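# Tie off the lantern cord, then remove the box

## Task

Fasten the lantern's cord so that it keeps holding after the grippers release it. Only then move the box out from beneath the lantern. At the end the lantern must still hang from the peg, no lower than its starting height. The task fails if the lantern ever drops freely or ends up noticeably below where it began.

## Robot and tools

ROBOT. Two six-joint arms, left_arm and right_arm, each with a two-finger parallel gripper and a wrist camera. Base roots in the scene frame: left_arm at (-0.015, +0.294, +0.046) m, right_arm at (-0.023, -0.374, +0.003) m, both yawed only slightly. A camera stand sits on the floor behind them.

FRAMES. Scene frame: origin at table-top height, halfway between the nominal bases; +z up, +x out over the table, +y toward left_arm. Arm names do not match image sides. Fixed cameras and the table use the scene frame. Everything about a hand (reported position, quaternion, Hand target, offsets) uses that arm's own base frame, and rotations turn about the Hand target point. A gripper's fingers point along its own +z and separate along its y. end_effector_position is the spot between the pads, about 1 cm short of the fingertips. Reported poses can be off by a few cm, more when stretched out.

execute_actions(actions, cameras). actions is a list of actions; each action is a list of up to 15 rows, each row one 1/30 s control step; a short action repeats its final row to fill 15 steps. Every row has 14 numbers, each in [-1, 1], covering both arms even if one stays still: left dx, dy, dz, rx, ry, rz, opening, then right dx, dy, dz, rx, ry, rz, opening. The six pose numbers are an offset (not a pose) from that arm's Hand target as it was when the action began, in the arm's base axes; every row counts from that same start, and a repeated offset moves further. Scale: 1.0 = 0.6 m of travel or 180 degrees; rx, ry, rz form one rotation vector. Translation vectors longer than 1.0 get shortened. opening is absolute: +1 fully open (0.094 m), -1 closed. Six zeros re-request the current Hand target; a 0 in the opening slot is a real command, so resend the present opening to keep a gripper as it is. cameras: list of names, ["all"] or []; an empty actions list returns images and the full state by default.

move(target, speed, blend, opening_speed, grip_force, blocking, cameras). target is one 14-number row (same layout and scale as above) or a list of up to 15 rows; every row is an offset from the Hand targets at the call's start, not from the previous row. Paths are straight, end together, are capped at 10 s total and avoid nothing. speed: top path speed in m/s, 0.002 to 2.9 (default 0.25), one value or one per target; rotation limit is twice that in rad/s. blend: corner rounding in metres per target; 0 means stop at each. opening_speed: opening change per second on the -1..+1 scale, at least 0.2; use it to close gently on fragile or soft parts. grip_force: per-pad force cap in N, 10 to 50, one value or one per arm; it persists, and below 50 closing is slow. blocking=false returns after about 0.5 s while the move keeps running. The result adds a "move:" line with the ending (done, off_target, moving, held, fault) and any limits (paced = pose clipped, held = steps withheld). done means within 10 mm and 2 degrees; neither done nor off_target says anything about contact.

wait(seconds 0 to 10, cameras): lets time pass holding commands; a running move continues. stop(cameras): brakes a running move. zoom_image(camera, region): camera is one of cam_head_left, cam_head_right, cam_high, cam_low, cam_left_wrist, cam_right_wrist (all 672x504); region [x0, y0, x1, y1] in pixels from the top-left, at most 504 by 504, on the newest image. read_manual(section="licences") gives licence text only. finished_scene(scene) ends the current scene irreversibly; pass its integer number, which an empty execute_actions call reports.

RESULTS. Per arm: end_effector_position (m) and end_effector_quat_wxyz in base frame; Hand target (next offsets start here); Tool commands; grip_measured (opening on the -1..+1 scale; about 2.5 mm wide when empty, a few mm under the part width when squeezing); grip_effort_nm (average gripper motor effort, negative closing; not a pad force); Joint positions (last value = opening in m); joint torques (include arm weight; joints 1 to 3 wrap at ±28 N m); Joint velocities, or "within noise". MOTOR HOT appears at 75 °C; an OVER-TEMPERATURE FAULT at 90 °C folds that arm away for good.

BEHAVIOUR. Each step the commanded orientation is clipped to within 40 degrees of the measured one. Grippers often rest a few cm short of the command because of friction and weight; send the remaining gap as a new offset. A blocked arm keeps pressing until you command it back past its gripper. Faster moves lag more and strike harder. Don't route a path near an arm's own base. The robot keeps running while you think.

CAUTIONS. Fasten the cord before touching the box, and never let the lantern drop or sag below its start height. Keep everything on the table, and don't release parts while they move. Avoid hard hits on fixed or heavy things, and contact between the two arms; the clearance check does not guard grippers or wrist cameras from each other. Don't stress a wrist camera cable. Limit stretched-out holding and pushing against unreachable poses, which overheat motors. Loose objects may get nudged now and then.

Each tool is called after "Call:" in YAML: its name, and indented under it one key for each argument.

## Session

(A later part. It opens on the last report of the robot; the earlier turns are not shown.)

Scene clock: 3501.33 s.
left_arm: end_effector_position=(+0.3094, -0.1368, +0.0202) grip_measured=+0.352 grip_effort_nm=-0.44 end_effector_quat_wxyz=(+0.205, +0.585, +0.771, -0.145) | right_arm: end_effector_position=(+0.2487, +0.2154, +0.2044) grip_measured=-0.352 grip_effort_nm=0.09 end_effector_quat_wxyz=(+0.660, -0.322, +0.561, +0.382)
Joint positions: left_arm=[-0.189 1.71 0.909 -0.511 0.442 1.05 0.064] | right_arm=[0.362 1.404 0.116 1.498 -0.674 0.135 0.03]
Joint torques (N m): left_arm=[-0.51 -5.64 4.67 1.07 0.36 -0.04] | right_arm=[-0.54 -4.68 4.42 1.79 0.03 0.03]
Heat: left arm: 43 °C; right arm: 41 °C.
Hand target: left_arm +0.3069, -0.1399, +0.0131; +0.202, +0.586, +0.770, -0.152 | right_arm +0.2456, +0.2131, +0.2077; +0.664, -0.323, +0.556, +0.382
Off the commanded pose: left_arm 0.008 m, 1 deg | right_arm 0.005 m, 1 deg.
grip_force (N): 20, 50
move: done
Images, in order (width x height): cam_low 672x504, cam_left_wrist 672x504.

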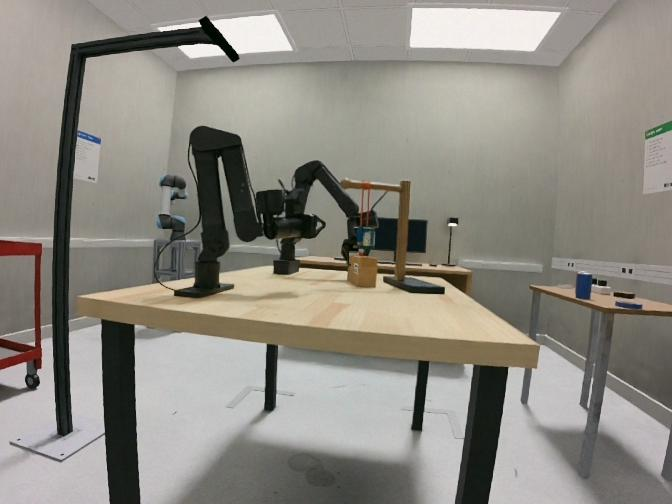

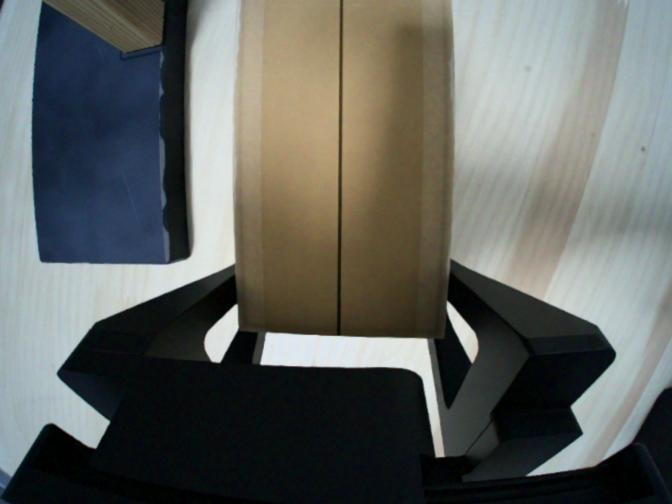

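Call:
move:
  target: [-0.0233,0.08,0.005,0,0,0,0.32,0,0,0,0,0,0,-0.35]
  speed: 0.08
  cameras: ["cam_low", "cam_left_wrist", "cam_high"]

Call:
zoom_image:
  camera: "cam_low"
  region: [300, 170, 440, 300]

Scene clock: 3510.17 s.
left_arm: end_effector_position=(+0.3066, -0.0974, +0.0194) grip_measured=+0.350 grip_effort_nm=-0.47 end_effector_quat_wxyz=(+0.220, +0.583, +0.768, -0.151) | right_arm: end_effector_position=(+0.2487, +0.2154, +0.2044) grip_measured=-0.352 grip_effort_nm=0.08 end_effector_quat_wxyz=(+0.660, -0.322, +0.561, +0.382)
Joint positions: left_arm=[-0.037 1.693 0.875 -0.547 0.502 1.209 0.063] | right_arm=[0.362 1.404 0.116 1.498 -0.674 0.135 0.03]
Joint torques (N m): left_arm=[0.69 -8.18 3.62 0.37 0.17 0.21] | right_arm=[-0.54 -4.66 4.41 1.79 0.01 0.03]
Heat: left arm: 43 °C; right arm: 41 °C.
Hand target: left_arm +0.2930, -0.0919, +0.0161; +0.202, +0.586, +0.770, -0.152 | right_arm +0.2456, +0.2131, +0.2077; +0.664, -0.323, +0.556, +0.382
Off the commanded pose: left_arm 0.015 m, 2 deg | right_arm 0.005 m, 1 deg.
grip_force (N): 20, 50
move: off_target (left_arm)
Images, in order (width x height): cam_high 672x504, cam_low 672x504, cam_left_wrist 672x504.

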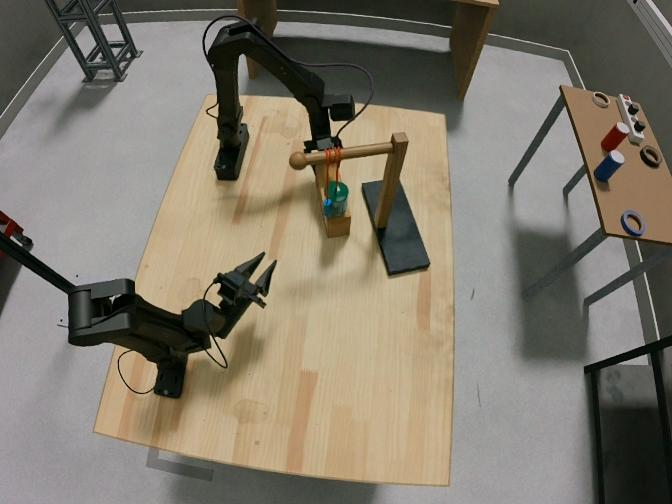

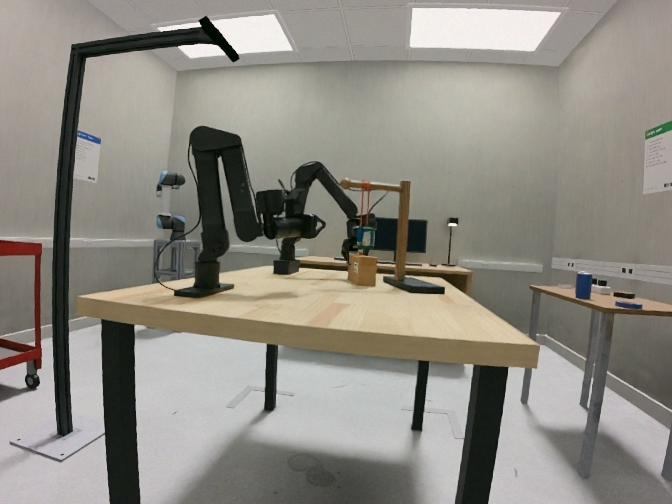

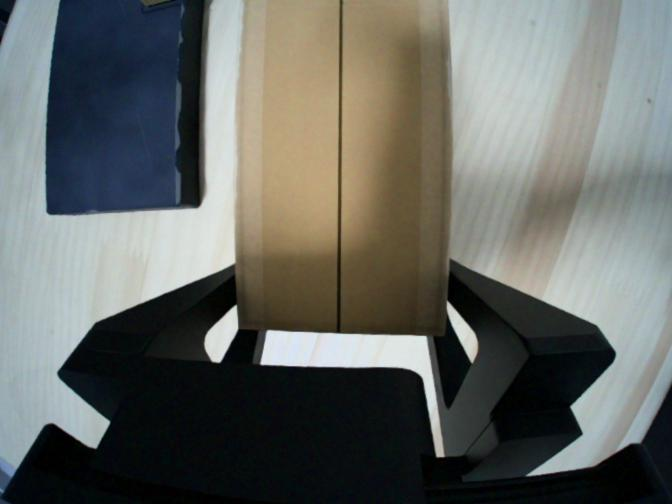

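Scaled by 3.600 from the camera's 672x504 image, which has a finer 960x720 frame.

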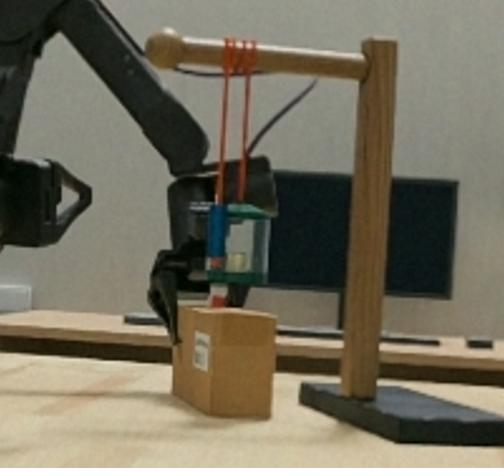

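Call:
move:
  target: [-0.035,0.133,0.0,0,0,0,0.32,0,0,0,0,0,0,-0.35]
  speed: 0.1
  cameras: ["cam_low", "cam_left_wrist", "cam_high"]

Call:
zoom_image:
  camera: "cam_low"
  region: [300, 170, 440, 300]

Scene clock: 3523.67 s.
left_arm: end_effector_position=(+0.2819, -0.0159, +0.0188) grip_measured=+0.350 grip_effort_nm=-0.47 end_effector_quat_wxyz=(+0.222, +0.581, +0.769, -0.151) | right_arm: end_effector_position=(+0.2487, +0.2154, +0.2044) grip_measured=-0.352 grip_effort_nm=0.08 end_effector_quat_wxyz=(+0.660, -0.322, +0.561, +0.382)
Joint positions: left_arm=[0.276 1.681 0.863 -0.724 0.543 1.562 0.063] | right_arm=[0.362 1.404 0.116 1.498 -0.674 0.135 0.03]
Joint torques (N m): left_arm=[0.49 -6.8 4.74 0.02 0.03 0.23] | right_arm=[-0.59 -4.63 4.42 1.78 0.05 0.06]
Heat: left arm: 42 °C; right arm: 41 °C.
Hand target: left_arm +0.2720, -0.0121, +0.0161; +0.202, +0.586, +0.770, -0.152 | right_arm +0.2456, +0.2131, +0.2077; +0.664, -0.323, +0.556, +0.382
Off the commanded pose: left_arm 0.011 m, 2 deg | right_arm 0.005 m, 1 deg.
grip_force (N): 20, 50
move: off_target (left_arm)
Images, in order (width x height): cam_high 672x504, cam_low 672x504, cam_left_wrist 672x504.

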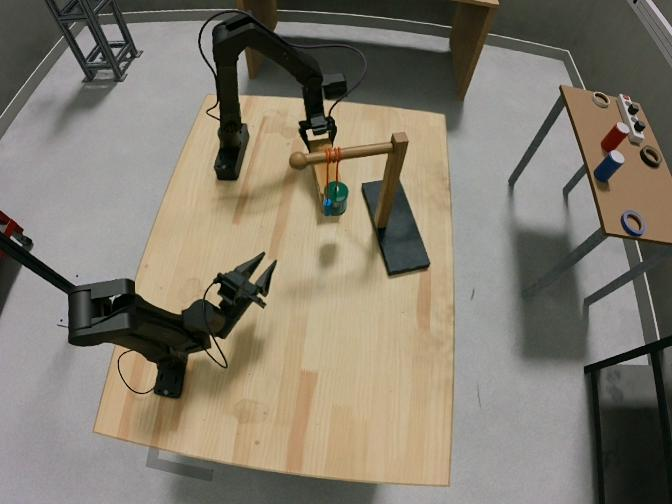

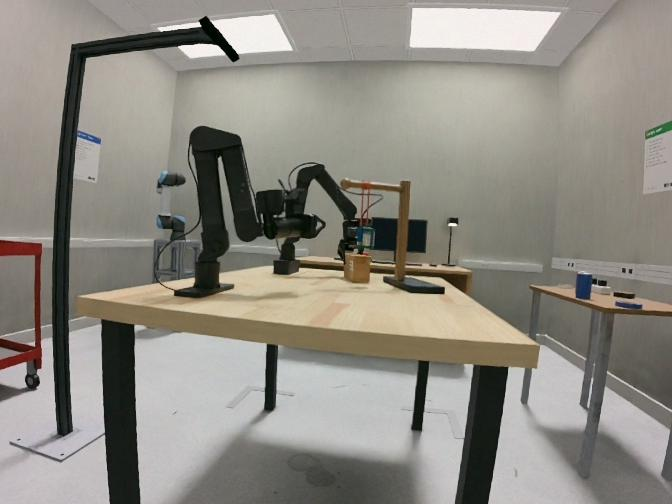

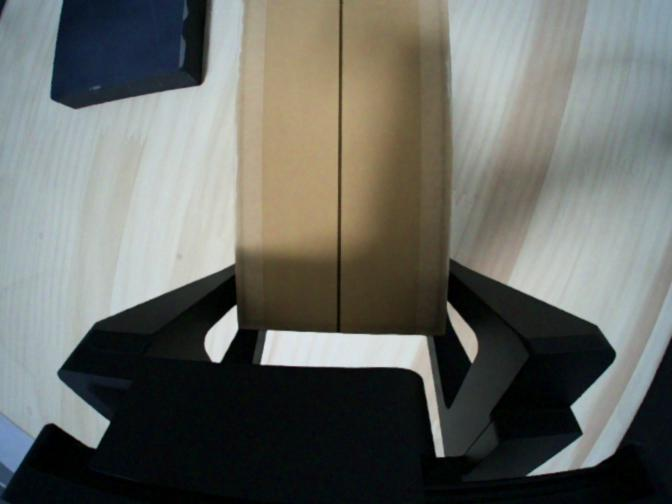

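Scaled by 3.600 from the camera's 672x504 image, which has a finer 960x720 frame.

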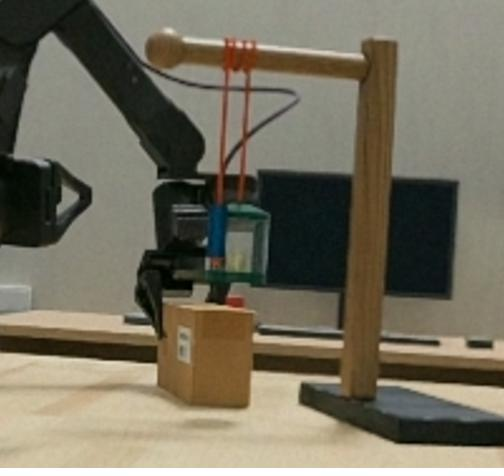

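Call:
move:
  target: [-0.02,0.1,0.0,0,0,0,0.32,0,0,0,0,0,0,-0.35]
  speed: 0.12
  cameras: ["cam_low", "cam_left_wrist", "cam_high"]

Call:
zoom_image:
  camera: "cam_low"
  region: [300, 170, 440, 300]

Scene clock: 3536.83 s.
left_arm: end_effector_position=(+0.2620, +0.0451, +0.0200) grip_measured=+0.350 grip_effort_nm=-0.47 end_effector_quat_wxyz=(+0.213, +0.581, +0.772, -0.145) | right_arm: end_effector_position=(+0.2487, +0.2154, +0.2044) grip_measured=-0.352 grip_effort_nm=0.08 end_effector_quat_wxyz=(+0.660, -0.322, +0.561, +0.382)
Joint positions: left_arm=[0.505 1.723 0.926 -0.875 0.512 1.821 0.063] | right_arm=[0.362 1.404 0.116 1.498 -0.674 0.135 0.03]
Joint torques (N m): left_arm=[0.39 -4.6 6.42 -0.1 0.16 0.18] | right_arm=[-0.58 -4.64 4.4 1.78 0.01 0.06]
Heat: left arm: 42 °C; right arm: 41 °C.
Hand target: left_arm +0.2600, +0.0479, +0.0161; +0.202, +0.586, +0.770, -0.152 | right_arm +0.2456, +0.2131, +0.2077; +0.664, -0.323, +0.556, +0.382
Off the commanded pose: left_arm 0.005 m, 2 deg | right_arm 0.005 m, 1 deg.
grip_force (N): 20, 50
move: done
Images, in order (width x height): cam_high 672x504, cam_low 672x504, cam_left_wrist 672x504.

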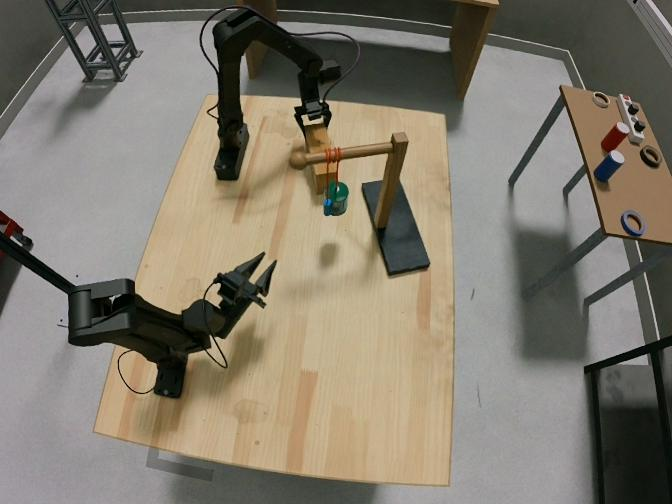

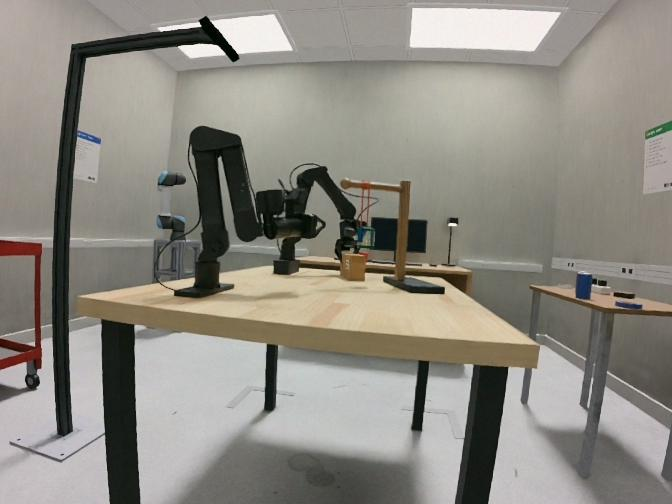

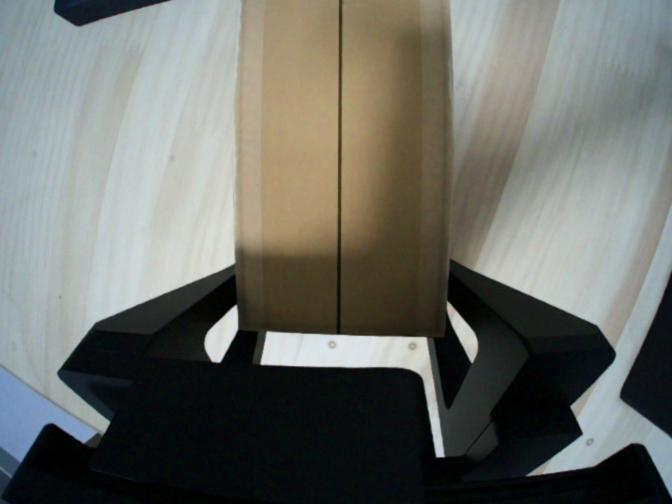

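Scaled by 3.600 from the camera's 672x504 image, which has a finer 960x720 frame.

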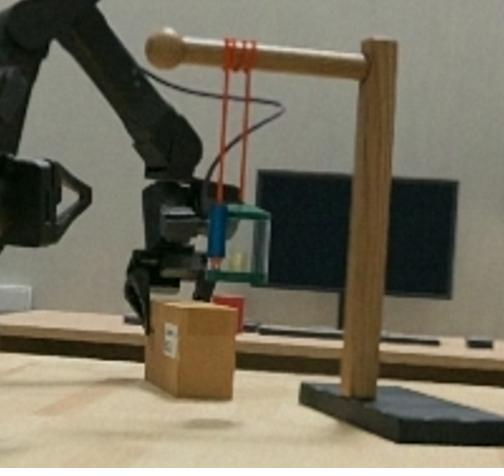

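Call:
move:
  target: [0,0,0,0,0,0,0.85,0,0,0,0,0,0,-0.35]
  opening_speed: 0.5
  cameras: ["cam_left_wrist"]

Call:
move:
  target: [-0.01,0.04,0.25,0,0,0,0.85,-0.05,-0.08,0,0,0,0,-0.35]
  speed: 0.15
  cameras: ["cam_low", "cam_left_wrist", "cam_high"]

Call:
zoom_image:
  camera: "cam_low"
  region: [300, 170, 440, 300]

Scene clock: 3558.13 s.
left_arm: end_effector_position=(+0.2595, +0.0485, +0.0167) grip_measured=+0.848 grip_effort_nm=0.14 end_effector_quat_wxyz=(+0.201, +0.587, +0.771, -0.141) | right_arm: end_effector_position=(+0.2487, +0.2154, +0.2044) grip_measured=-0.352 grip_effort_nm=0.08 end_effector_quat_wxyz=(+0.660, -0.322, +0.561, +0.382)
Joint positions: left_arm=[0.505 1.728 0.926 -0.875 0.486 1.833 0.087] | right_arm=[0.362 1.404 0.116 1.498 -0.674 0.135 0.03]
Joint torques (N m): left_arm=[0.32 -4.97 6.39 -0.11 0.42 0.1] | right_arm=[-0.55 -4.62 4.41 1.78 0.04 0.06]
Heat: left arm: 42 °C; right arm: 41 °C.
Hand target: left_arm +0.2602, +0.0479, +0.0162; +0.202, +0.586, +0.770, -0.152 | right_arm +0.2456, +0.2131, +0.2077; +0.664, -0.323, +0.556, +0.382
Off the commanded pose: left_arm 0.001 m, 1 deg | right_arm 0.005 m, 1 deg.
grip_force (N): 20, 50
move: done
Images, in order (width x height): cam_left_wrist 672x504.

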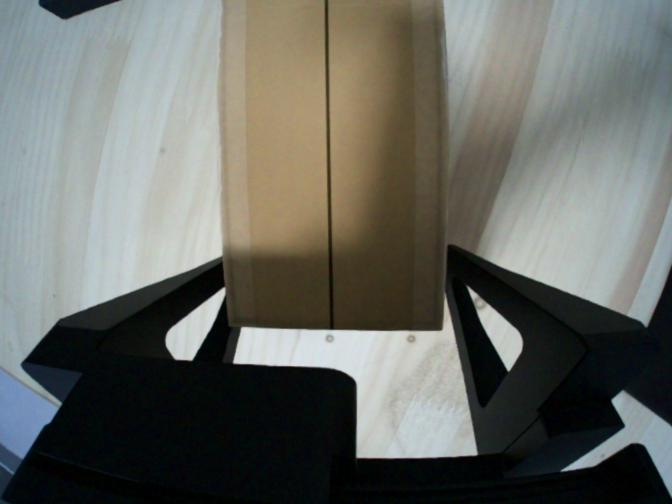

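Scene clock: 3560.50 s.
left_arm: end_effector_position=(+0.2550, +0.0724, +0.1538) grip_measured=+0.848 grip_effort_nm=0.14 end_effector_quat_wxyz=(+0.193, +0.583, +0.773, -0.162) | right_arm: end_effector_position=(+0.2176, +0.1667, +0.2120) grip_measured=-0.352 grip_effort_nm=0.08 end_effector_quat_wxyz=(+0.648, -0.342, +0.562, +0.384)
Joint positions: left_arm=[0.589 1.665 1.42 -1.52 0.474 1.928 0.087] | right_arm=[0.06 1.029 0.023 1.26 -1.006 0.205 0.03]
Joint torques (N m): left_arm=[0.54 -8.53 7.34 -0.4 0.37 0.09] | right_arm=[-0.54 -1.89 5.63 1.33 0.15 -0.1]
Heat: left arm: 43 °C; right arm: 40 °C.
Hand target: left_arm +0.2542, +0.0719, +0.1661; +0.202, +0.586, +0.770, -0.152 | right_arm +0.2157, +0.1651, +0.2078; +0.664, -0.323, +0.556, +0.382
Off the commanded pose: left_arm 0.012 m, 2 deg | right_arm 0.005 m, 3 deg.
joint sent to its limit (right arm) — joint 3 (elbow), lower limit, where the elbow is as bent as it goes. The joint targets are off in orientation, not in position.
grip_force (N): 20, 50
move: off_target (left_arm, right_arm)
Images, in order (width x height): cam_high 672x504, cam_low 672x504, cam_left_wrist 672x504.

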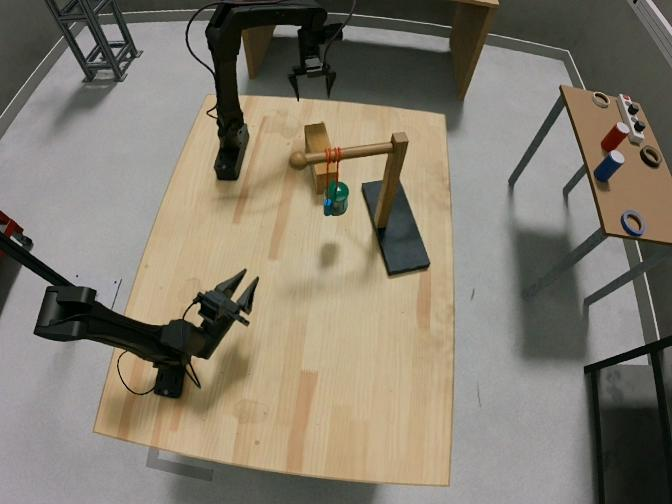

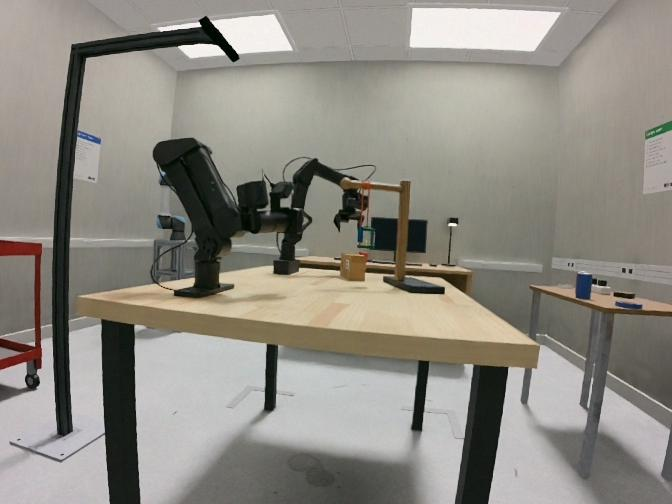

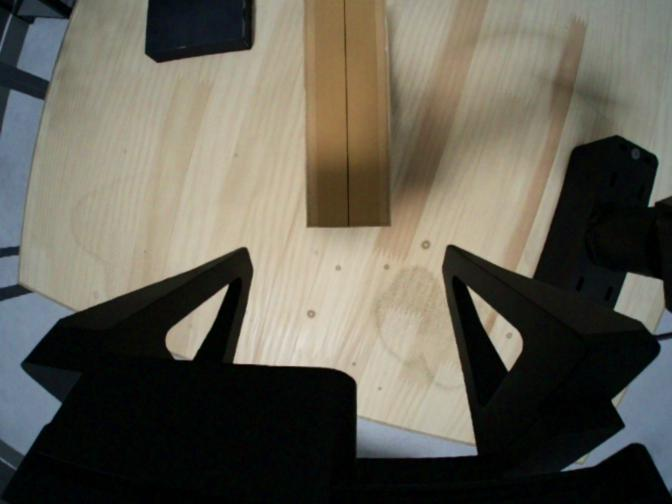

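Scaled by 3.600 from the camera's 672x504 image, which has a finer 960x720 frame.

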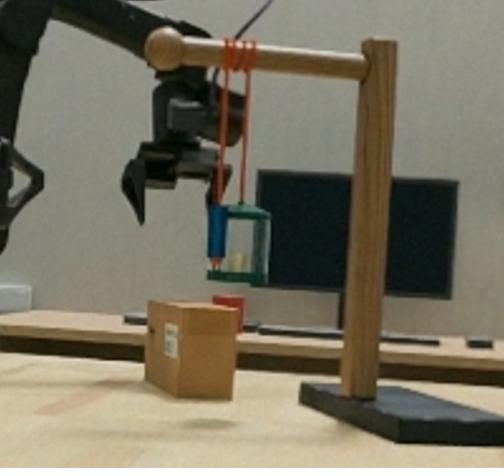

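Call:
finished_scene:
  scene: 1

The scene is finished: the task was done.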